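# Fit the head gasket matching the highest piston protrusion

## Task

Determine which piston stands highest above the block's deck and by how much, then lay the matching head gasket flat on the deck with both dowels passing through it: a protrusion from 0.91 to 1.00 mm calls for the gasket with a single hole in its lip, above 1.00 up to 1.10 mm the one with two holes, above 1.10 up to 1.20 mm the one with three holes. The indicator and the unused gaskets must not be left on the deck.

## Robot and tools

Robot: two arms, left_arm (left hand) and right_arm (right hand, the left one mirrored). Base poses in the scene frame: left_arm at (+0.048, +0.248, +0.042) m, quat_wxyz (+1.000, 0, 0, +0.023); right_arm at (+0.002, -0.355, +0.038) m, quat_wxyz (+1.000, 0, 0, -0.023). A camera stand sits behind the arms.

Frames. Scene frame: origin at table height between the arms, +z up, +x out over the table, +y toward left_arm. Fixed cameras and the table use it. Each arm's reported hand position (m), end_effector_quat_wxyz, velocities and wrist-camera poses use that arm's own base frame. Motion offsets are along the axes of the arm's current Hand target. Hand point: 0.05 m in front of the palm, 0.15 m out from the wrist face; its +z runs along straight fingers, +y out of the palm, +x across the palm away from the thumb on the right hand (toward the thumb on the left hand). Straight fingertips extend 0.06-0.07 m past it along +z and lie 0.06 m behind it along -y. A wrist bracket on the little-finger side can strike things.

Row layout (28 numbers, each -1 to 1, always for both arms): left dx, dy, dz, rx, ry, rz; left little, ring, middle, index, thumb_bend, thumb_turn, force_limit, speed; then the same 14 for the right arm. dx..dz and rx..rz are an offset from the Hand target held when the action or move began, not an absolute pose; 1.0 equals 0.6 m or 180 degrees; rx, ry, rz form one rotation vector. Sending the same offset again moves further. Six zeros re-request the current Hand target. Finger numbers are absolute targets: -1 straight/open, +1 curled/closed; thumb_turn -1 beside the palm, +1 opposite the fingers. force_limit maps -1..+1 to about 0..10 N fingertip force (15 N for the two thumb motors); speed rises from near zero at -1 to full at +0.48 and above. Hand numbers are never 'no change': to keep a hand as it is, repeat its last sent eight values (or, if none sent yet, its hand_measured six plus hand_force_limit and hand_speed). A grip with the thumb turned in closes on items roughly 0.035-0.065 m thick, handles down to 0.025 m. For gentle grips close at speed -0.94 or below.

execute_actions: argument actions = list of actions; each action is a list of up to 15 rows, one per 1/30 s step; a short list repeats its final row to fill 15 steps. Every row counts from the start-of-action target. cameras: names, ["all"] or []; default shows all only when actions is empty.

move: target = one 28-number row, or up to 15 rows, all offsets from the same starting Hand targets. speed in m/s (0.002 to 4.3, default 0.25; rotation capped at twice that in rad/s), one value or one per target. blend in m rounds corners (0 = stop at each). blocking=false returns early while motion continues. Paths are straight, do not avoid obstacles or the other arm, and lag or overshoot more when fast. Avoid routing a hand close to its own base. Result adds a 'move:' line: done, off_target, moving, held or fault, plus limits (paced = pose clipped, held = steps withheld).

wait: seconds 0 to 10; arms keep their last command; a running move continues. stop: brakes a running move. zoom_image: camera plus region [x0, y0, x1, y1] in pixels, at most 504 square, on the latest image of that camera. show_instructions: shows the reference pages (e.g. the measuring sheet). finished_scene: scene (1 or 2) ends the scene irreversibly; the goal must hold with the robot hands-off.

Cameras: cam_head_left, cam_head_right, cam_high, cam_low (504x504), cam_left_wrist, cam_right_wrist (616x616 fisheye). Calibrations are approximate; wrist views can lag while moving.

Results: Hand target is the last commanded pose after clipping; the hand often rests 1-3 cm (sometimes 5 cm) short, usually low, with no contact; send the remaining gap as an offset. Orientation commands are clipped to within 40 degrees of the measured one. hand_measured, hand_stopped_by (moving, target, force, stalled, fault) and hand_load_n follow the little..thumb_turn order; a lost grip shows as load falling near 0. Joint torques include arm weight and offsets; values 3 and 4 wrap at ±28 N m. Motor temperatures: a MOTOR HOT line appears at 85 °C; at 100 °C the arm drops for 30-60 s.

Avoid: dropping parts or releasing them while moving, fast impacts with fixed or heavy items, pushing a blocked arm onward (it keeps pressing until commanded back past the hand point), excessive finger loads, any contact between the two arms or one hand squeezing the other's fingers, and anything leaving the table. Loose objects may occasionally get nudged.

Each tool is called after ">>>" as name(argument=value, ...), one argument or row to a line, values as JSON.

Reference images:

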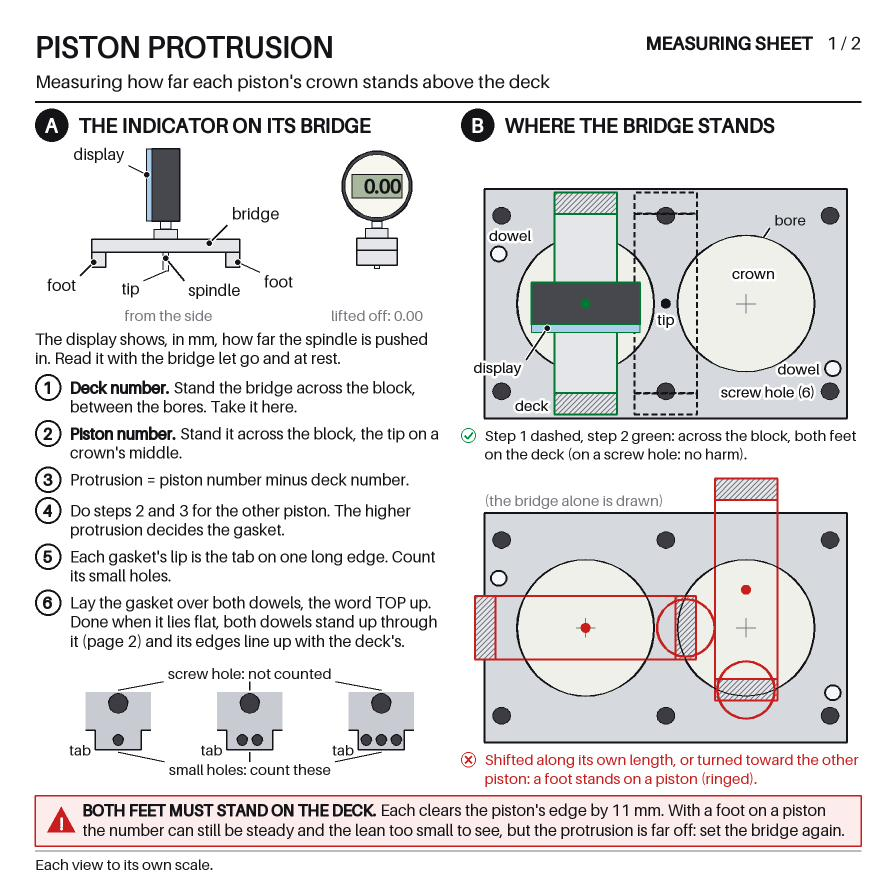

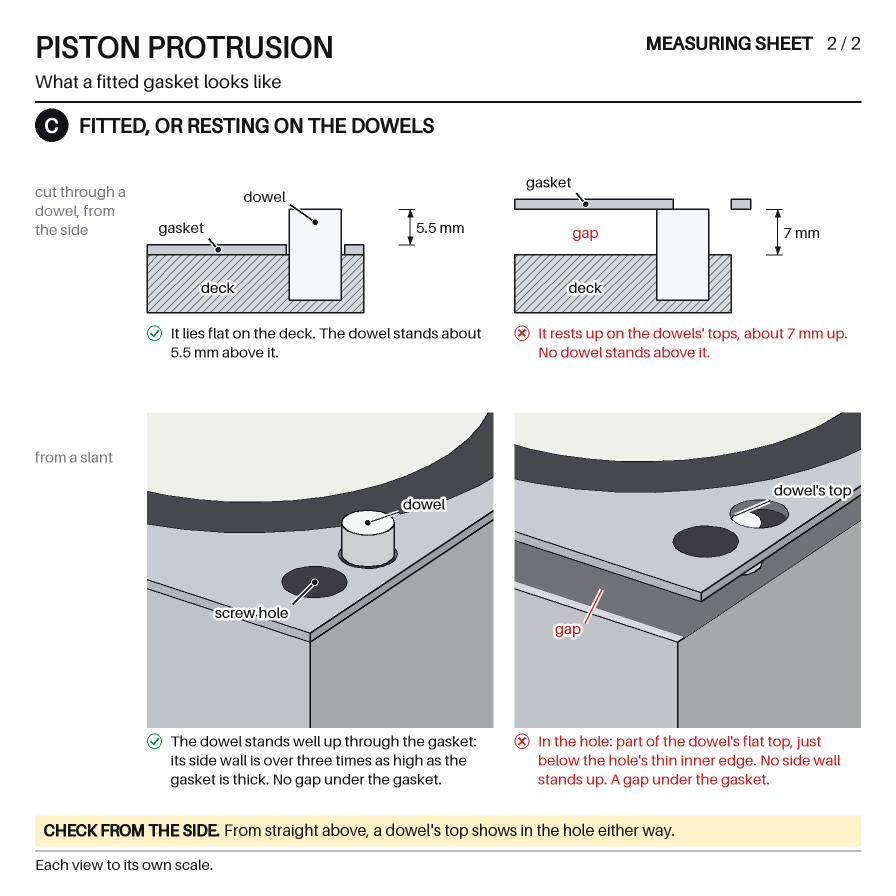

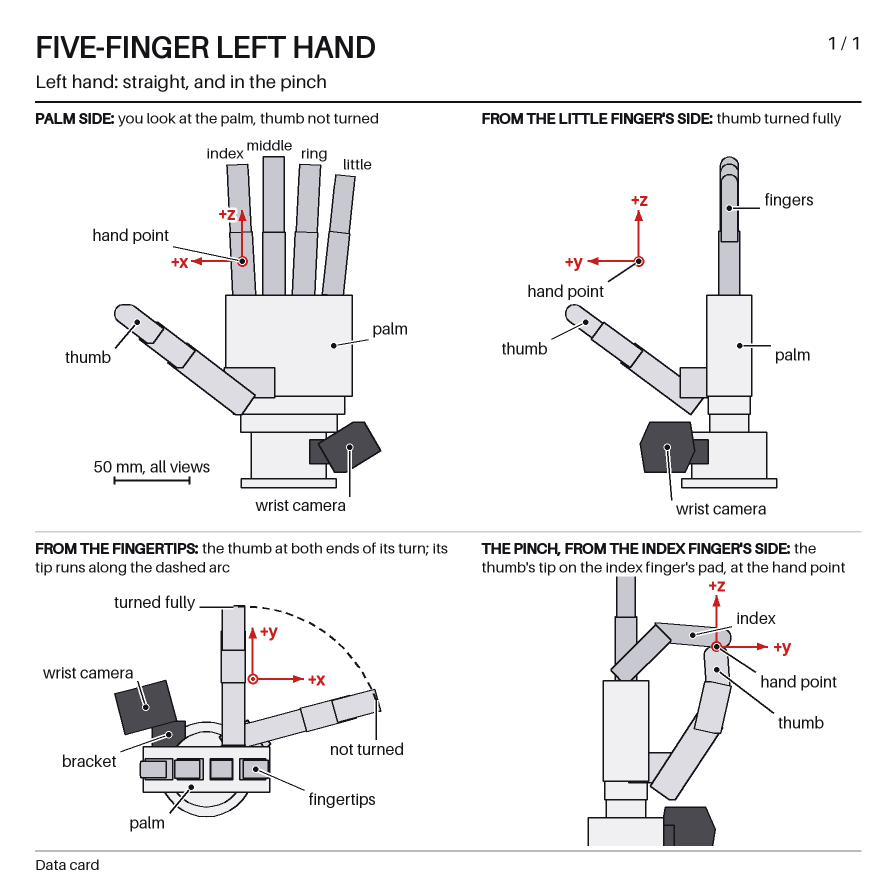

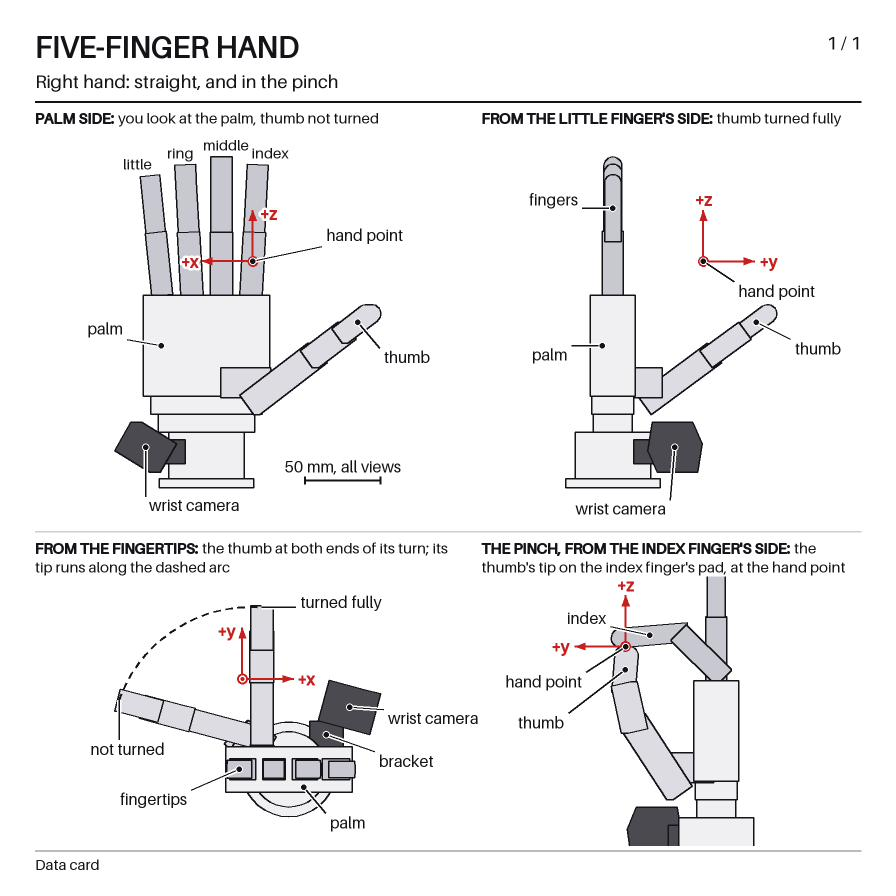

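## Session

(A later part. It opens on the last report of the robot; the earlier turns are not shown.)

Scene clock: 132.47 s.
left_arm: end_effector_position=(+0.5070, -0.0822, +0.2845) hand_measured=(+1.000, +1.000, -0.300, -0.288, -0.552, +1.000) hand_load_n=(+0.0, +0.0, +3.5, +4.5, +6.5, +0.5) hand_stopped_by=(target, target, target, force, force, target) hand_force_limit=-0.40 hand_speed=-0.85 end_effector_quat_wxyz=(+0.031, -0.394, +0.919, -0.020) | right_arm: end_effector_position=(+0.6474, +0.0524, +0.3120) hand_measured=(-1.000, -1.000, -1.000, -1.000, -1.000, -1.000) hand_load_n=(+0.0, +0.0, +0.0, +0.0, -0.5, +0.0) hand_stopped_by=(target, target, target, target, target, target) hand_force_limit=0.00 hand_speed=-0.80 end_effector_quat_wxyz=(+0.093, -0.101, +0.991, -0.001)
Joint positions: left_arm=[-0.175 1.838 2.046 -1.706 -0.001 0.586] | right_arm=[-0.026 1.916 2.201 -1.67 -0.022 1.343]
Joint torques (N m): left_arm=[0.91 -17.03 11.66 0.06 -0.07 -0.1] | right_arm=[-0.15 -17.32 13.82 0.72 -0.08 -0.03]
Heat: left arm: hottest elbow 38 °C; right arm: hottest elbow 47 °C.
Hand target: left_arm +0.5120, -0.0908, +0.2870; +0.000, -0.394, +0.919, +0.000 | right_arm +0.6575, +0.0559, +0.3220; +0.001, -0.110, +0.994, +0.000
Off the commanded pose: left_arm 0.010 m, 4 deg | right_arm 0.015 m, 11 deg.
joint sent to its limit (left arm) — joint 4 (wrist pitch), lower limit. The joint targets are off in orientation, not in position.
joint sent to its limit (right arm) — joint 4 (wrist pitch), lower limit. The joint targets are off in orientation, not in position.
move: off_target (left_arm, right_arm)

>>> move(
  target=[
    [0.0045,0.0072,0.0283,0,0,0,1,1,-0.3,0.2,0.3,1,-0.4,-0.85, 0,0,0,0,0,0,-1,-1,-1,-1,-1,-1,0,-0.8],
  ],
  speed=0.05,
  cameras=["cam_left_wrist"],
)

>>> zoom_image(
  camera="cam_left_wrist",
  region=[150, 140, 430, 390],
)

Scene clock: 133.90 s.
left_arm: end_effector_position=(+0.5080, -0.0826, +0.2812) hand_measured=(+1.000, +1.000, -0.300, -0.288, -0.552, +1.000) hand_load_n=(+0.0, +0.0, +3.0, +4.5, +6.5, +0.0) hand_stopped_by=(target, target, target, force, force, target) hand_force_limit=-0.40 hand_speed=-0.85 end_effector_quat_wxyz=(+0.028, -0.394, +0.919, -0.018) | right_arm: end_effector_position=(+0.6474, +0.0524, +0.3120) hand_measured=(-1.000, -1.000, -1.000, -1.000, -1.000, -1.000) hand_load_n=(+0.0, +0.0, +0.0, +0.0, +0.0, -0.5) hand_stopped_by=(target, target, target, target, target, target) hand_force_limit=0.00 hand_speed=-0.80 end_effector_quat_wxyz=(+0.093, -0.101, +0.991, -0.001)
Joint positions: left_arm=[-0.175 1.845 2.046 -1.706 -0.001 0.586] | right_arm=[-0.026 1.916 2.201 -1.67 -0.022 1.343]
Joint torques (N m): left_arm=[0.97 -16.26 8.85 0.05 -0.04 -0.11] | right_arm=[-0.32 -16.91 13.82 0.7 -0.09 -0.02]
Heat: left arm: hottest elbow 38 °C; right arm: hottest elbow 47 °C.
Hand target: left_arm +0.5070, -0.0899, +0.2701; +0.000, -0.394, +0.919, +0.000 | right_arm +0.6575, +0.0559, +0.3220; +0.001, -0.110, +0.994, +0.000
Off the commanded pose: left_arm 0.013 m, 4 deg | right_arm 0.015 m, 11 deg.
joint sent to its limit (left arm) — joint 4 (wrist pitch), lower limit. The joint targets still meet the commanded pose.
joint sent to its limit (right arm) — joint 4 (wrist pitch), lower limit. The joint targets are off in orientation, not in position.
move: off_target (left_arm, right_arm)
camera_calibration:
cam_left_wrist: T_world_to_cam=[[0.537406, -0.843322, -0.00195554, -0.341061], [-0.745135, -0.47592, 0.467198, 0.209618], [-0.394929, -0.249618, -0.88415, 0.5463], [0, 0, 0, 1]] pos_world=[0.555231, -0.051496, 0.384412]
Images, in order (width x height): cam_left_wrist 616x616.

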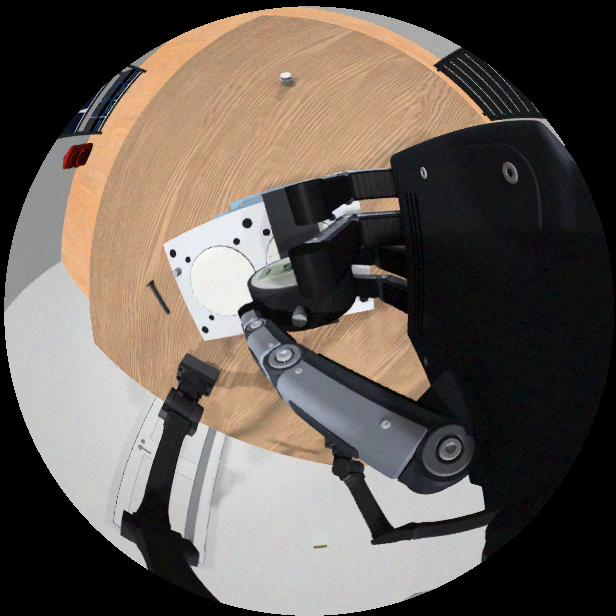

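Scaled by 1.800 from the camera's 616x616 image, which has a finer 880x880 frame.

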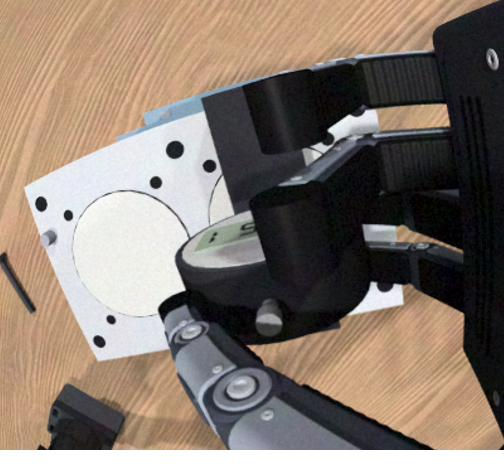

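>>> move(
  target=[
    [0.0046,0.0048,0.012,0,0,0,1,1,-0.3,0.2,0.3,1,-0.4,-0.85, 0,0,0,0,0,0,-1,-1,-1,-1,-1,-1,0,-0.8],
  ],
  speed=0.05,
  cameras=["cam_left_wrist"],
)

>>> zoom_image(
  camera="cam_left_wrist",
  region=[150, 140, 430, 390],
)

Scene clock: 134.97 s.
left_arm: end_effector_position=(+0.5059, -0.0826, +0.2773) hand_measured=(+1.000, +1.000, -0.300, -0.288, -0.552, +1.000) hand_load_n=(+0.0, +0.0, +2.5, +4.0, +7.0, -0.5) hand_stopped_by=(target, target, target, force, force, target) hand_force_limit=-0.40 hand_speed=-0.85 end_effector_quat_wxyz=(+0.023, -0.394, +0.919, -0.015) | right_arm: end_effector_position=(+0.6474, +0.0524, +0.3120) hand_measured=(-1.000, -1.000, -1.000, -1.000, -1.000, -1.000) hand_load_n=(+0.0, +0.0, +0.0, +0.0, +0.0, +0.0) hand_stopped_by=(target, target, target, target, target, target) hand_force_limit=0.00 hand_speed=-0.80 end_effector_quat_wxyz=(+0.093, -0.101, +0.991, -0.001)
Joint positions: left_arm=[-0.176 1.845 2.036 -1.706 0 0.585] | right_arm=[-0.026 1.916 2.201 -1.67 -0.022 1.343]
Joint torques (N m): left_arm=[0.91 -16.97 8.09 0.03 -0.05 -0.13] | right_arm=[-0.21 -16.85 13.86 0.69 -0.07 -0.03]
Heat: left arm: hottest elbow 38 °C; right arm: hottest elbow 47 °C.
Hand target: left_arm +0.5031, -0.0900, +0.2627; +0.000, -0.394, +0.919, +0.000 | right_arm +0.6575, +0.0559, +0.3220; +0.001, -0.110, +0.994, +0.000
Off the commanded pose: left_arm 0.016 m, 3 deg | right_arm 0.015 m, 11 deg.
joint sent to its limit (left arm) — joint 4 (wrist pitch), lower limit. The joint targets still meet the commanded pose.
joint sent to its limit (right arm) — joint 4 (wrist pitch), lower limit. The joint targets are off in orientation, not in position.
move: off_target (left_arm, right_arm)
camera_calibration:
cam_left_wrist: T_world_to_cam=[[0.537935, -0.842937, -0.00911108, -0.338228], [-0.739446, -0.477024, 0.475045, 0.204773], [-0.404779, -0.248806, -0.879914, 0.545915], [0, 0, 0, 1]] pos_world=[0.554338, -0.0515961, 0.38]
Images, in order (width x height): cam_left_wrist 616x616.

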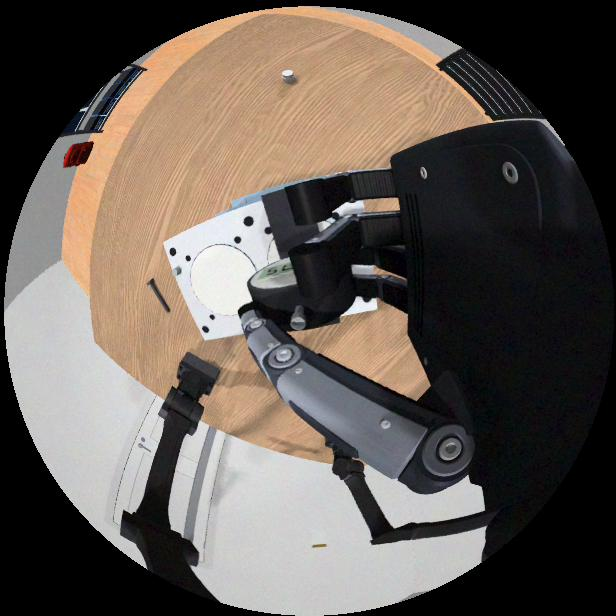

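Scaled by 1.800 from the camera's 616x616 image, which has a finer 880x880 frame.

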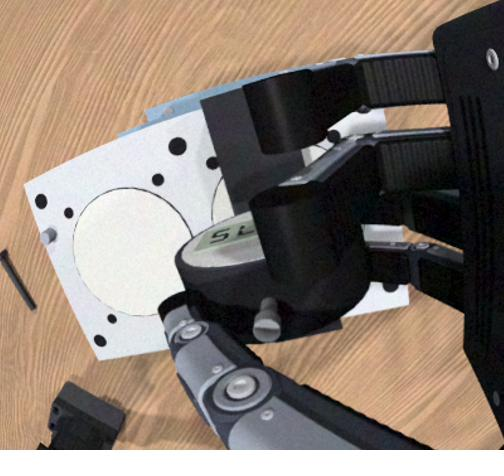

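>>> move(
  target=[
    [0.0,0.0,0.0,0,0,0,1,1,-0.3,0.2,-1,1,0.0,-0.6, 0,0,0,0,0,0,-1,-1,-1,-1,-1,-1,0,-0.8],
    [0.0,0.0,0.0,0,0,0,1,1,-0.3,0.2,-1,-1,0.0,-0.3, 0,0,0,0,0,0,-1,-1,-1,-1,-1,-1,0,-0.8],
    [-0.007,-0.077,-0.0305,0,0,0,1,1,-0.3,-0.3,-1,-1,0.0,-0.6, 0,0,0,0,0,0,-1,-1,-1,-1,-1,-1,0,-0.8],
  ],
  speed=0.06,
  cameras=["cam_left_wrist","cam_low","cam_high"],
)

>>> zoom_image(
  camera="cam_left_wrist",
  region=[150, 170, 430, 400],
)

>>> zoom_image(
  camera="cam_left_wrist",
  region=[185, 245, 305, 350],
)

Scene clock: 140.80 s.
left_arm: end_effector_position=(+0.5257, -0.1077, +0.2758) hand_measured=(+1.000, +1.000, -0.300, -0.300, -1.000, -1.000) hand_load_n=(+0.5, +0.0, +0.0, -0.5, +0.0, +0.0) hand_stopped_by=(target, target, target, target, target, target) hand_force_limit=0.00 hand_speed=-0.60 end_effector_quat_wxyz=(+0.034, -0.393, +0.919, -0.022) | right_arm: end_effector_position=(+0.6474, +0.0524, +0.3120) hand_measured=(-1.000, -1.000, -1.000, -1.000, -1.000, -1.000) hand_load_n=(+0.0, +0.0, +0.0, +0.0, +0.0, +0.0) hand_stopped_by=(target, target, target, target, target, target) hand_force_limit=0.00 hand_speed=-0.80 end_effector_quat_wxyz=(+0.093, -0.101, +0.991, -0.001)
Joint positions: left_arm=[-0.212 1.902 2.118 -1.706 -0.003 0.551] | right_arm=[-0.026 1.916 2.201 -1.67 -0.022 1.343]
Joint torques (N m): left_arm=[0.97 -16.91 14.48 0.08 0.03 -0.12] | right_arm=[-0.03 -16.97 13.85 0.7 -0.08 -0.03]
Motor temperatures (°C): left_arm=[34 34 38 31 29 27] | right_arm=[37 36 48 28 25 32]
Heat: left arm: hottest elbow 38 °C; right arm: hottest elbow 48 °C.
Hand target: left_arm +0.5394, -0.1186, +0.2811; +0.000, -0.394, +0.919, +0.000 | right_arm +0.6575, +0.0559, +0.3220; +0.001, -0.110, +0.994, +0.000
Off the commanded pose: left_arm 0.018 m, 5 deg | right_arm 0.015 m, 11 deg.
joint sent to its limit (left arm) — joint 4 (wrist pitch), lower limit. The joint targets are off in orientation, not in position.
joint sent to its limit (right arm) — joint 4 (wrist pitch), lower limit. The joint targets are off in orientation, not in position.
move: off_target (left_arm, right_arm); target 2's new numbers were sent with left_arm's hand 0.017 m and 3 deg from that target; target 3's new numbers were sent with left_arm's hand 0.018 m and 5 deg from that target
camera_calibration:
cam_left_wrist: T_world_to_cam=[[0.536062, -0.844135, 0.00861794, -0.374046], [-0.752417, -0.473139, 0.458267, 0.219999], [-0.382762, -0.252144, -0.888773, 0.536834], [0, 0, 0, 1]] pos_world=[0.571522, -0.0762955, 0.379528]
Images, in order (width x height): cam_high 504x504, cam_low 504x504, cam_left_wrist 616x616.

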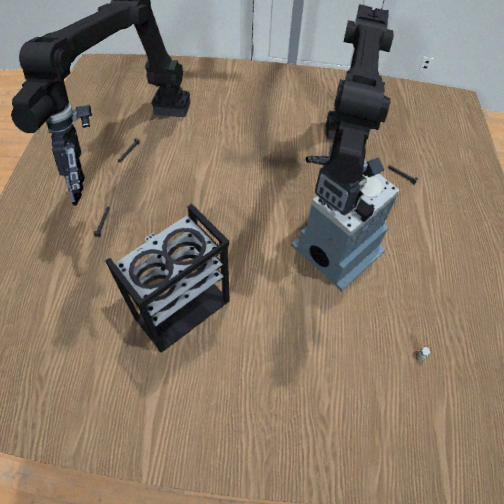

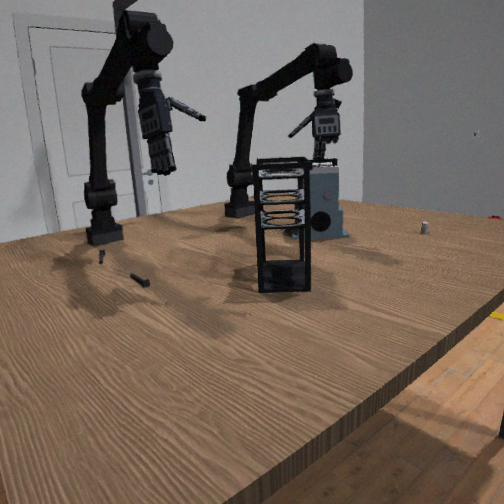

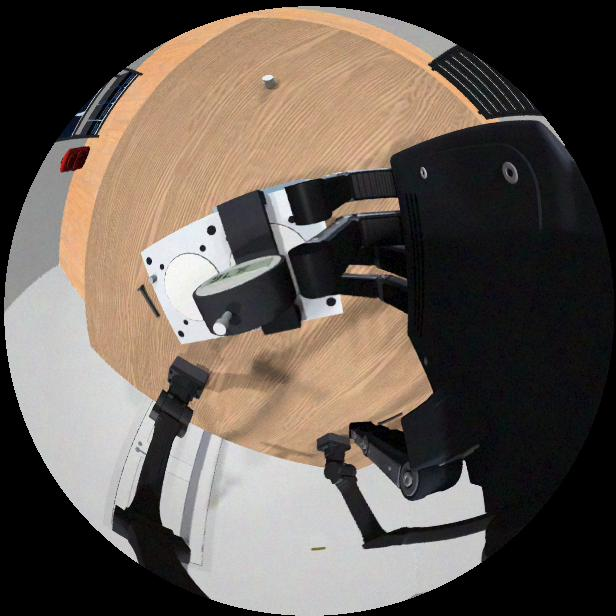

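Scaled by 1.800 from the camera's 616x616 image, which has a finer 880x880 frame.

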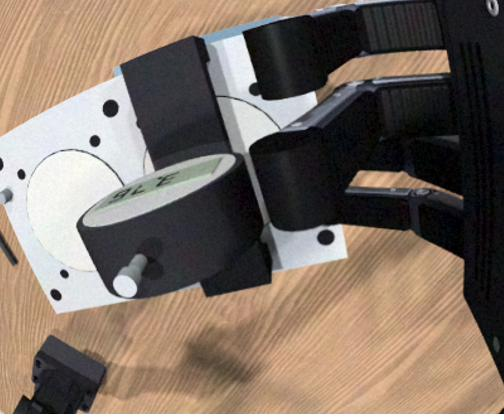

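Scaled by 4.200 from the camera's 616x616 image, which has a finer 880x880 frame.

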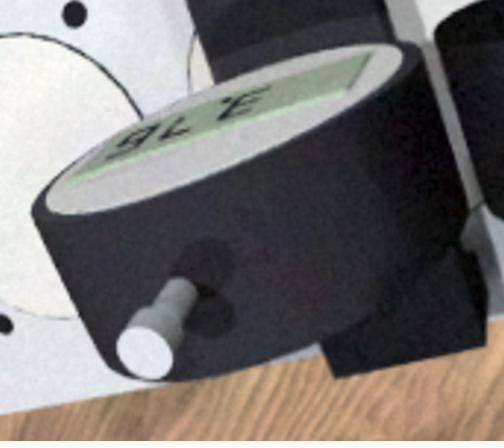

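>>> move(
  target=[
    [-0.09,-0.02,-0.02,0,0,0,1,1,-0.3,-0.3,-1,-1,0.0,-0.6, 0,0,0,0,0,0,-1,-1,-1,-1,-1,-1,0,-0.8],
  ],
  speed=0.15,
  cameras=["cam_left_wrist"],
)

>>> zoom_image(
  camera="cam_left_wrist",
  region=[150, 220, 300, 370],
)

Scene clock: 142.87 s.
left_arm: end_effector_position=(+0.5702, -0.0885, +0.2885) hand_measured=(+1.000, +1.000, -0.300, -0.300, -1.000, -1.000) hand_load_n=(+0.0, +0.5, +0.0, +0.0, +0.0, +0.0) hand_stopped_by=(target, target, target, target, target, target) hand_force_limit=0.00 hand_speed=-0.60 end_effector_quat_wxyz=(+0.069, -0.396, +0.914, -0.044) | right_arm: end_effector_position=(+0.6474, +0.0524, +0.3120) hand_measured=(-1.000, -1.000, -1.000, -1.000, -1.000, -1.000) hand_load_n=(+0.0, +0.0, +0.0, +0.0, +0.0, +0.0) hand_stopped_by=(target, target, target, target, target, target) hand_force_limit=0.00 hand_speed=-0.80 end_effector_quat_wxyz=(+0.093, -0.101, +0.991, -0.001)
Joint positions: left_arm=[-0.167 1.979 2.279 -1.706 -0.001 0.586] | right_arm=[-0.026 1.916 2.201 -1.67 -0.022 1.343]
Joint torques (N m): left_arm=[1.67 -17.96 14.23 0.25 -0.03 0.17] | right_arm=[-0.15 -17.32 13.87 0.7 -0.07 -0.03]
Heat: left arm: hottest elbow 38 °C; right arm: hottest elbow 48 °C.
Hand target: left_arm +0.5853, -0.0878, +0.2933; +0.000, -0.394, +0.919, +0.000 | right_arm +0.6575, +0.0559, +0.3220; +0.001, -0.110, +0.994, +0.000
Off the commanded pose: left_arm 0.016 m, 9 deg | right_arm 0.015 m, 11 deg.
joint sent to its limit (left arm) — joint 4 (wrist pitch), lower limit. The joint targets are off in orientation, not in position.
joint sent to its limit (right arm) — joint 4 (wrist pitch), lower limit. The joint targets are off in orientation, not in position.
move: off_target (left_arm, right_arm)
camera_calibration:
cam_left_wrist: T_world_to_cam=[[0.540825, -0.838687, 0.0641297, -0.400072], [-0.783664, -0.474709, 0.400652, 0.291002], [-0.305578, -0.266939, -0.913983, 0.532008], [0, 0, 0, 1]] pos_world=[0.606987, -0.0553807, 0.395313]
Images, in order (width x height): cam_left_wrist 616x616.

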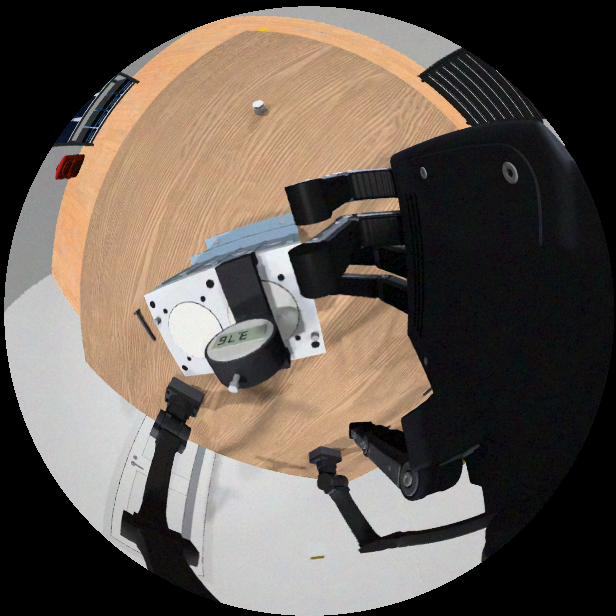

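Scaled by 3.360 from the camera's 616x616 image, which has a finer 880x880 frame.

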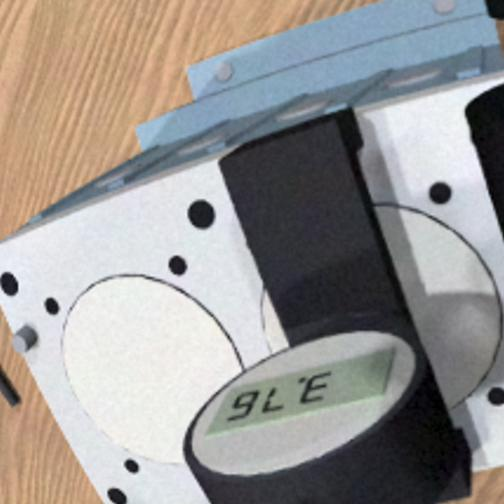

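>>> zoom_image(
  camera="cam_left_wrist",
  region=[200, 310, 280, 370],
)

Scaled by 6.300 from the camera's 616x616 image, which has a finer 880x880 frame.

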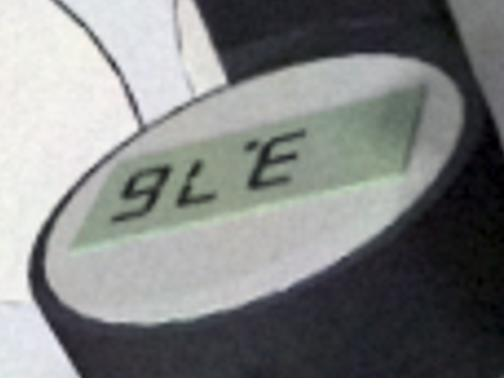

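>>> move(
  target=[
    [0.09,0.02,0.02,0,0,0,1,1,-0.3,-0.3,-1,-1,0.0,-0.6, 0,0,0,0,0,0,-1,-1,-1,-1,-1,-1,0,-0.8],
    [0.0852,0.110,0.0133,0,0,0,1,1,-0.3,-0.3,-1,-1,0.0,-0.6, 0,0,0,0,0,0,-1,-1,-1,-1,-1,-1,0,-0.8],
  ],
  speed=0.08,
  cameras=["cam_left_wrist"],
)

>>> zoom_image(
  camera="cam_left_wrist",
  region=[180, 140, 430, 390],
)

Scene clock: 148.17 s.
left_arm: end_effector_position=(+0.5079, -0.0860, +0.2775) hand_measured=(+1.000, +1.000, -0.300, -0.300, -1.000, -1.000) hand_load_n=(+0.0, +0.0, +0.0, +0.0, +0.0, +0.0) hand_stopped_by=(target, target, target, target, target, target) hand_force_limit=0.00 hand_speed=-0.60 end_effector_quat_wxyz=(+0.025, -0.396, +0.918, -0.016) | right_arm: end_effector_position=(+0.6474, +0.0524, +0.3120) hand_measured=(-1.000, -1.000, -1.000, -1.000, -1.000, -1.000) hand_load_n=(+0.0, +0.0, +0.0, +0.0, +0.0, +0.0) hand_stopped_by=(target, target, target, target, target, target) hand_force_limit=0.00 hand_speed=-0.80 end_effector_quat_wxyz=(+0.093, -0.101, +0.991, -0.001)
Joint positions: left_arm=[-0.181 1.851 2.044 -1.706 -0.001 0.577] | right_arm=[-0.026 1.916 2.201 -1.67 -0.022 1.343]
Joint torques (N m): left_arm=[2.61 -20.84 8.46 0.03 0.02 0.14] | right_arm=[-0.03 -17.26 13.87 0.7 -0.08 -0.03]
Heat: left arm: hottest elbow 38 °C; right arm: hottest elbow 48 °C.
Hand target: left_arm +0.5023, -0.0793, +0.2851; +0.000, -0.394, +0.919, +0.000 | right_arm +0.6575, +0.0559, +0.3220; +0.001, -0.110, +0.994, +0.000
Off the commanded pose: left_arm 0.012 m, 3 deg | right_arm 0.015 m, 11 deg.
joint sent to its limit (left arm) — joint 4 (wrist pitch), lower limit. The joint targets are off in orientation, not in position.
joint sent to its limit (right arm) — joint 4 (wrist pitch), lower limit. The joint targets are off in orientation, not in position.
move: off_target (left_arm, right_arm)
camera_calibration:
cam_left_wrist: T_world_to_cam=[[0.540567, -0.841273, -0.00693554, -0.343927], [-0.739595, -0.47913, 0.472688, 0.205032], [-0.400983, -0.25039, -0.881202, 0.544376], [0, 0, 0, 1]] pos_world=[0.555841, -0.0547933, 0.380404]
Images, in order (width x height): cam_left_wrist 616x616.

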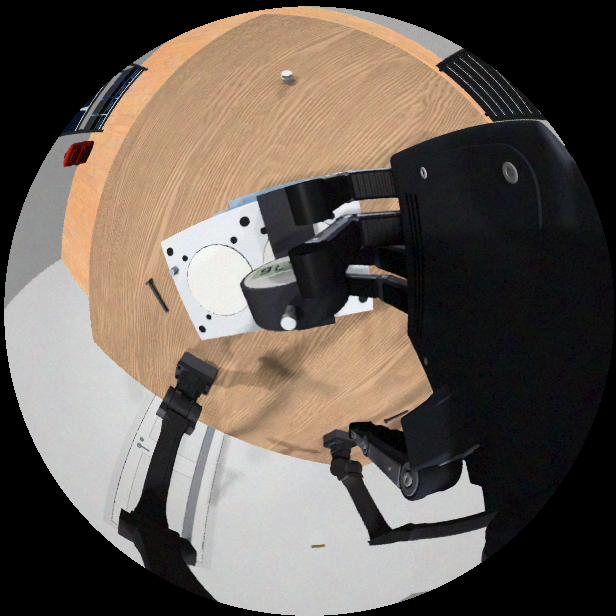

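Scaled by 2.016 from the camera's 616x616 image, which has a finer 880x880 frame.

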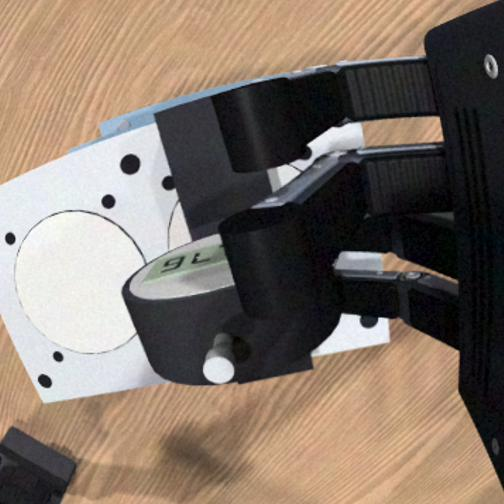

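>>> move(
  target=[
    [0.0,0.009,0.0,0,0,0,1,1,-0.3,-0.3,-1,-1,0.1,0.0, 0,0,0,0,0,0,-1,-1,-1,-1,-1,-1,0,-0.8],
    [0.0,0.009,0.0,0,0,0,1,1,-0.3,-0.3,-1,1,0.1,0.0, 0,0,0,0,0,0,-1,-1,-1,-1,-1,-1,0,-0.8],
    [0.0,0.009,0.0,0,0,0,1,1,-0.3,-0.3,0.3,1,-0.4,-0.85, 0,0,0,0,0,0,-1,-1,-1,-1,-1,-1,0,-0.8],
    [0.0,0.009,0.0,0,0,0,1,1,-0.3,0.2,0.3,1,-0.4,-0.85, 0,0,0,0,0,0,-1,-1,-1,-1,-1,-1,0,-0.8],
  ],
  speed=0.08,
  cameras=["cam_left_wrist"],
)

>>> zoom_image(
  camera="cam_left_wrist",
  region=[180, 140, 430, 390],
)

Scene clock: 156.70 s.
left_arm: end_effector_position=(+0.5043, -0.0842, +0.2780) hand_measured=(+1.000, +1.000, -0.300, +0.200, -0.552, +1.000) hand_load_n=(+0.0, +0.0, +3.5, +2.5, +5.5, -0.5) hand_stopped_by=(target, target, target, target, force, target) hand_force_limit=-0.40 hand_speed=-0.85 end_effector_quat_wxyz=(+0.023, -0.393, +0.919, -0.015) | right_arm: end_effector_position=(+0.6474, +0.0524, +0.3120) hand_measured=(-1.000, -1.000, -1.000, -1.000, -1.000, -1.000) hand_load_n=(+0.0, +0.0, +0.0, +0.0, +0.0, +0.0) hand_stopped_by=(target, target, target, target, target, target) hand_force_limit=0.00 hand_speed=-0.80 end_effector_quat_wxyz=(+0.093, -0.101, +0.991, -0.001)
Joint positions: left_arm=[-0.179 1.842 2.032 -1.706 -0.001 0.584] | right_arm=[-0.026 1.916 2.201 -1.67 -0.022 1.343]
Joint torques (N m): left_arm=[2.84 -20.78 8.29 0.02 -0.01 0.11] | right_arm=[-0.26 -17.38 13.79 0.69 -0.08 -0.03]
Heat: left arm: hottest elbow 38 °C; right arm: hottest elbow 48 °C.
Hand target: left_arm +0.4984, -0.0757, +0.2853; +0.000, -0.394, +0.919, +0.000 | right_arm +0.6575, +0.0559, +0.3220; +0.001, -0.110, +0.994, +0.000
Off the commanded pose: left_arm 0.013 m, 3 deg | right_arm 0.015 m, 11 deg.
joint sent to its limit (left arm) — joint 4 (wrist pitch), lower limit. The joint targets are off in orientation, not in position.
joint sent to its limit (right arm) — joint 4 (wrist pitch), lower limit. The joint targets are off in orientation, not in position.
move: off_target (left_arm, right_arm); target 2's new numbers were sent with left_arm's hand 0.014 m and 3 deg from that target; target 3's new numbers were sent with left_arm's hand 0.014 m and 3 deg from that target; target 4's new numbers were sent with left_arm's hand 0.013 m and 3 deg from that target
camera_calibration:
cam_left_wrist: T_world_to_cam=[[0.535385, -0.844553, -0.00960755, -0.33742], [-0.740921, -0.47509, 0.474685, 0.203524], [-0.405462, -0.247021, -0.880103, 0.546017], [0, 0, 0, 1]] pos_world=[0.552834, -0.0533989, 0.3807]
Images, in order (width x height): cam_left_wrist 616x616.

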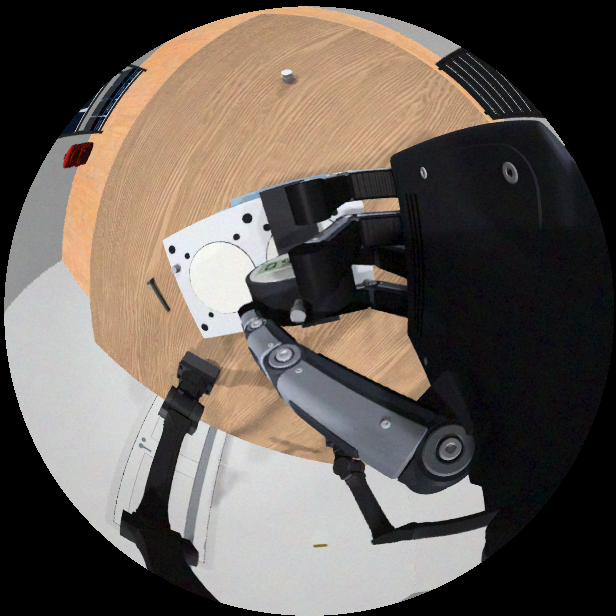

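Scaled by 2.016 from the camera's 616x616 image, which has a finer 880x880 frame.

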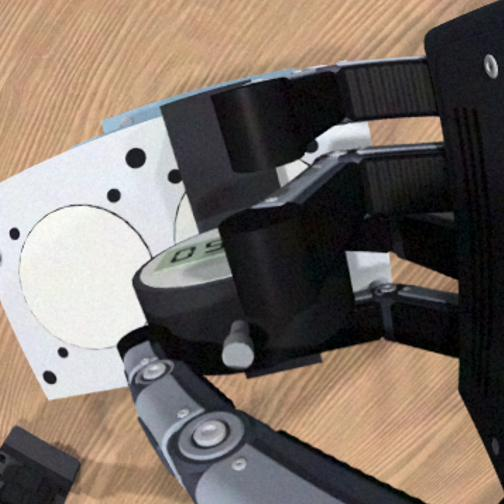

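>>> move(
  target=[
    [0.0,0.0,0.0,0,0,0,1,1,-0.3,-0.3,-0.55,1,0.1,-0.7, 0,0,0,0,0,0,-1,-1,-1,-1,-1,-1,0,-0.8],
    [0.0,0.0,0.0,0,0,0,1,1,-0.3,-0.3,-1,1,0.1,-0.6, 0,0,0,0,0,0,-1,-1,-1,-1,-1,-1,0,-0.8],
    [-0.012,-0.004,0.0,0,0,0,1,1,-0.3,-0.3,-1,1,0.1,-0.6, 0,0,0,0,0,0,-1,-1,-1,-1,-1,-1,0,-0.8],
  ],
  speed=0.08,
  cameras=["cam_left_wrist"],
)

>>> zoom_image(
  camera="cam_left_wrist",
  region=[180, 140, 430, 390],
)

Scene clock: 160.33 s.
left_arm: end_effector_position=(+0.5041, -0.0832, +0.2773) hand_measured=(+1.000, +1.000, -0.300, -0.300, -1.000, +1.000) hand_load_n=(+0.0, +0.0, +0.5, +0.0, +0.0, +0.0) hand_stopped_by=(target, target, target, target, target, target) hand_force_limit=0.10 hand_speed=-0.60 end_effector_quat_wxyz=(+0.022, -0.392, +0.919, -0.015) | right_arm: end_effector_position=(+0.6474, +0.0524, +0.3120) hand_measured=(-1.000, -1.000, -1.000, -1.000, -1.000, -1.000) hand_load_n=(+0.0, +0.0, +0.0, +0.0, +0.0, +0.0) hand_stopped_by=(target, target, target, target, target, target) hand_force_limit=0.00 hand_speed=-0.80 end_effector_quat_wxyz=(+0.093, -0.101, +0.991, -0.001)
Joint positions: left_arm=[-0.177 1.842 2.03 -1.706 0.001 0.587] | right_arm=[-0.026 1.916 2.201 -1.67 -0.022 1.343]
Joint torques (N m): left_arm=[3.31 -19.6 9.98 0.03 -0.1 0.15] | right_arm=[-0.26 -17.08 13.9 0.68 -0.08 -0.01]
Heat: left arm: hottest elbow 38 °C; right arm: hottest elbow 48 °C.
Hand target: left_arm +0.5050, -0.0721, +0.2851; +0.000, -0.394, +0.919, +0.000 | right_arm +0.6575, +0.0559, +0.3220; +0.001, -0.110, +0.994, +0.000
Off the commanded pose: left_arm 0.014 m, 3 deg | right_arm 0.015 m, 11 deg.
joint sent to its limit (left arm) — joint 4 (wrist pitch), lower limit. The joint targets are off in orientation, not in position.
joint sent to its limit (right arm) — joint 4 (wrist pitch), lower limit. The joint targets are off in orientation, not in position.
move: off_target (left_arm, right_arm); target 2's new numbers were sent with left_arm's hand 0.013 m and 3 deg from that target
camera_calibration:
cam_left_wrist: T_world_to_cam=[[0.534638, -0.84503, -0.00931771, -0.33622], [-0.740267, -0.473617, 0.477171, 0.203198], [-0.407637, -0.248216, -0.878761, 0.546215], [0, 0, 0, 1]] pos_world=[0.552834, -0.0522988, 0.3799]
Images, in order (width x height): cam_left_wrist 616x616.

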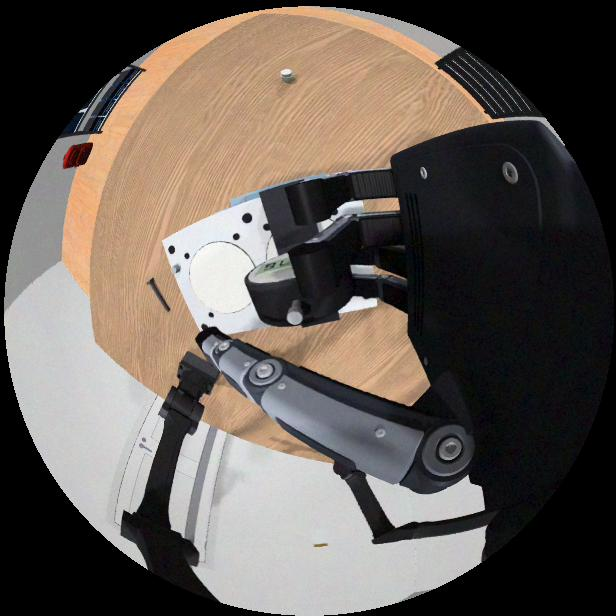

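Scaled by 2.016 from the camera's 616x616 image, which has a finer 880x880 frame.

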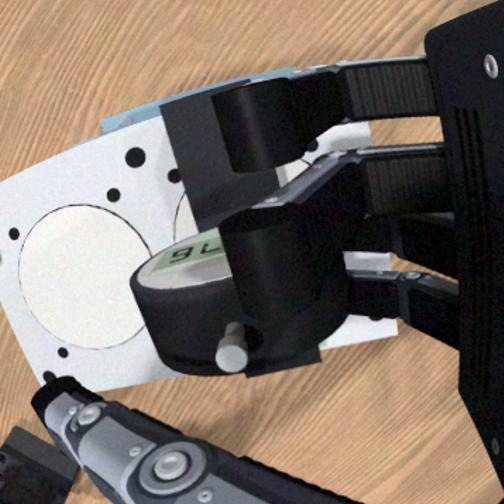

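>>> move(
  target=[
    [-0.01,0.0,0.0,0,0,0,1,1,-0.3,-0.3,-1,1,0.1,-0.6, 0,0,0,0,0,0,-1,-1,-1,-1,-1,-1,0,-0.8],
  ],
  speed=0.08,
  cameras=["cam_left_wrist"],
)

>>> zoom_image(
  camera="cam_left_wrist",
  region=[180, 140, 430, 390],
)

Scene clock: 161.57 s.
left_arm: end_effector_position=(+0.5049, -0.0786, +0.2773) hand_measured=(+1.000, +1.000, -0.300, -0.300, -1.000, +1.000) hand_load_n=(+0.0, +0.0, +0.5, +0.0, +0.0, +0.0) hand_stopped_by=(target, target, target, target, target, target) hand_force_limit=0.10 hand_speed=-0.60 end_effector_quat_wxyz=(+0.021, -0.393, +0.919, -0.016) | right_arm: end_effector_position=(+0.6474, +0.0524, +0.3120) hand_measured=(-1.000, -1.000, -1.000, -1.000, -1.000, -1.000) hand_load_n=(+0.0, +0.0, +0.0, +0.0, +0.0, +0.0) hand_stopped_by=(target, target, target, target, target, target) hand_force_limit=0.00 hand_speed=-0.80 end_effector_quat_wxyz=(+0.093, -0.101, +0.991, -0.001)
Joint positions: left_arm=[-0.168 1.842 2.03 -1.706 0.003 0.595] | right_arm=[-0.026 1.916 2.201 -1.67 -0.022 1.343]
Joint torques (N m): left_arm=[3.31 -18.9 10.91 0.02 -0.17 0.16] | right_arm=[-0.21 -17.14 13.85 0.68 -0.08 -0.04]
Heat: left arm: hottest elbow 38 °C; right arm: hottest elbow 48 °C.
Hand target: left_arm +0.5092, -0.0677, +0.2851; +0.000, -0.394, +0.919, +0.000 | right_arm +0.6575, +0.0559, +0.3220; +0.001, -0.110, +0.994, +0.000
Off the commanded pose: left_arm 0.014 m, 3 deg | right_arm 0.015 m, 11 deg.
joint sent to its limit (left arm) — joint 4 (wrist pitch), lower limit. The joint targets are off in orientation, not in position.
joint sent to its limit (right arm) — joint 4 (wrist pitch), lower limit. The joint targets are off in orientation, not in position.
move: off_target (left_arm, right_arm)
camera_calibration:
cam_left_wrist: T_world_to_cam=[[0.535209, -0.844676, -0.00853547, -0.333242], [-0.739841, -0.473611, 0.477837, 0.205697], [-0.40766, -0.249428, -0.878407, 0.547509], [0, 0, 0, 1]] pos_world=[0.553735, -0.0474977, 0.379801]
Images, in order (width x height): cam_left_wrist 616x616.

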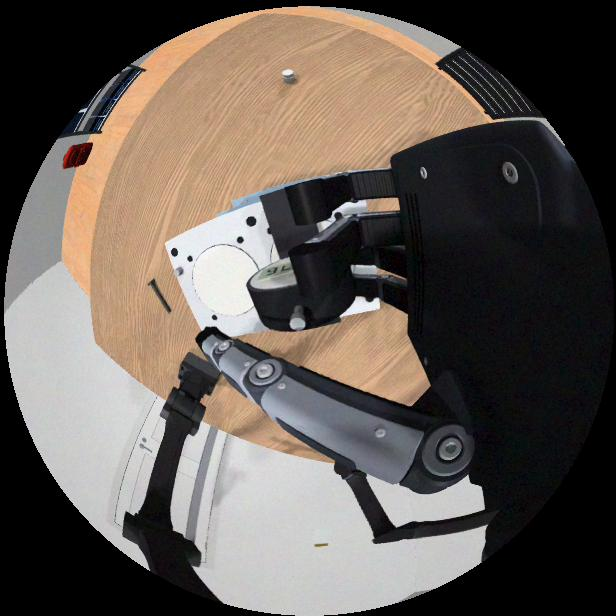

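Scaled by 2.016 from the camera's 616x616 image, which has a finer 880x880 frame.

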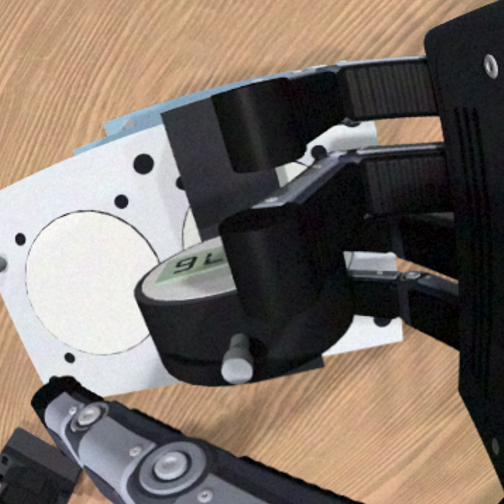

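>>> move(
  target=[
    [-0.005,0.0,0.0,0,0,0,1,1,-0.3,-0.3,-1,1,0.1,-0.6, 0,0,0,0,0,0,-1,-1,-1,-1,-1,-1,0,-0.8],
    [-0.005,0.0,0.0,0,0,0,1,1,-0.3,-0.3,0.3,1,-0.4,-0.85, 0,0,0,0,0,0,-1,-1,-1,-1,-1,-1,0,-0.8],
    [-0.005,0.0,0.0,0,0,0,1,1,-0.3,-0.2,0.3,1,-0.4,-0.85, 0,0,0,0,0,0,-1,-1,-1,-1,-1,-1,0,-0.8],
  ],
  speed=0.08,
  cameras=["cam_left_wrist"],
)

>>> zoom_image(
  camera="cam_left_wrist",
  region=[180, 140, 430, 390],
)

Scene clock: 166.57 s.
left_arm: end_effector_position=(+0.5054, -0.0757, +0.2773) hand_measured=(+1.000, +1.000, -0.300, -0.290, -0.554, +1.000) hand_load_n=(+0.0, +0.0, +1.0, +5.0, +6.5, +0.0) hand_stopped_by=(target, target, target, force, force, target) hand_force_limit=-0.40 hand_speed=-0.85 end_effector_quat_wxyz=(+0.022, -0.392, +0.920, -0.015) | right_arm: end_effector_position=(+0.6474, +0.0524, +0.3120) hand_measured=(-1.000, -1.000, -1.000, -1.000, -1.000, -1.000) hand_load_n=(+0.0, +0.0, +0.0, +0.0, +0.0, +0.0) hand_stopped_by=(target, target, target, target, target, target) hand_force_limit=0.00 hand_speed=-0.80 end_effector_quat_wxyz=(+0.093, -0.101, +0.991, -0.001)
Joint positions: left_arm=[-0.163 1.842 2.03 -1.706 0.003 0.601] | right_arm=[-0.026 1.916 2.201 -1.67 -0.022 1.343]
Joint torques (N m): left_arm=[3.25 -18.55 11.38 0.02 -0.17 0.15] | right_arm=[-0.09 -17.14 13.86 0.68 -0.08 -0.04]
Heat: left arm: hottest elbow 37 °C; right arm: hottest elbow 48 °C.
Hand target: left_arm +0.5113, -0.0655, +0.2851; +0.000, -0.394, +0.919, +0.000 | right_arm +0.6575, +0.0559, +0.3220; +0.001, -0.110, +0.994, +0.000
Off the commanded pose: left_arm 0.014 m, 3 deg | right_arm 0.015 m, 11 deg.
joint sent to its limit (left arm) — joint 4 (wrist pitch), lower limit. The joint targets are off in orientation, not in position.
joint sent to its limit (right arm) — joint 4 (wrist pitch), lower limit. The joint targets are off in orientation, not in position.
move: off_target (left_arm, right_arm); target 2's new numbers were sent with left_arm's hand 0.014 m and 3 deg from that target; target 3's new numbers were sent with left_arm's hand 0.014 m and 3 deg from that target
camera_calibration:
cam_left_wrist: T_world_to_cam=[[0.534215, -0.845303, -0.00877712, -0.330529], [-0.740445, -0.472906, 0.4776, 0.2078], [-0.407867, -0.248642, -0.878534, 0.548695], [0, 0, 0, 1]] pos_world=[0.554233, -0.0446988, 0.379901]
Images, in order (width x height): cam_left_wrist 616x616.

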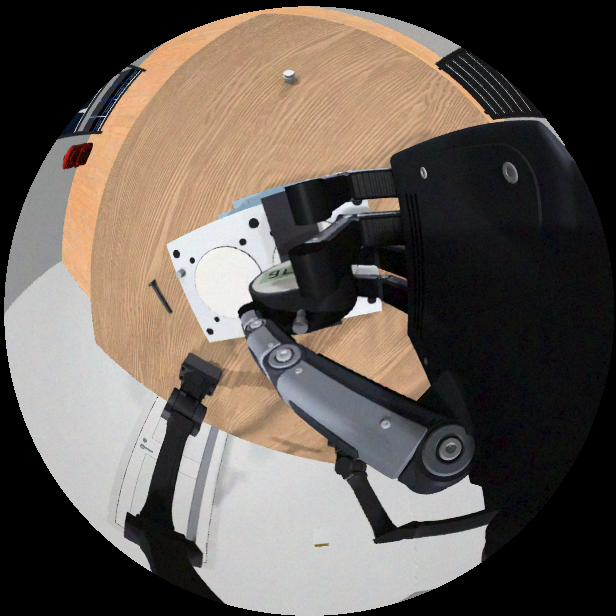

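Scaled by 2.016 from the camera's 616x616 image, which has a finer 880x880 frame.

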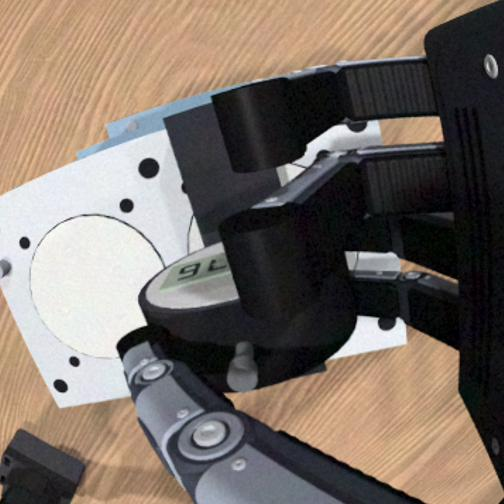

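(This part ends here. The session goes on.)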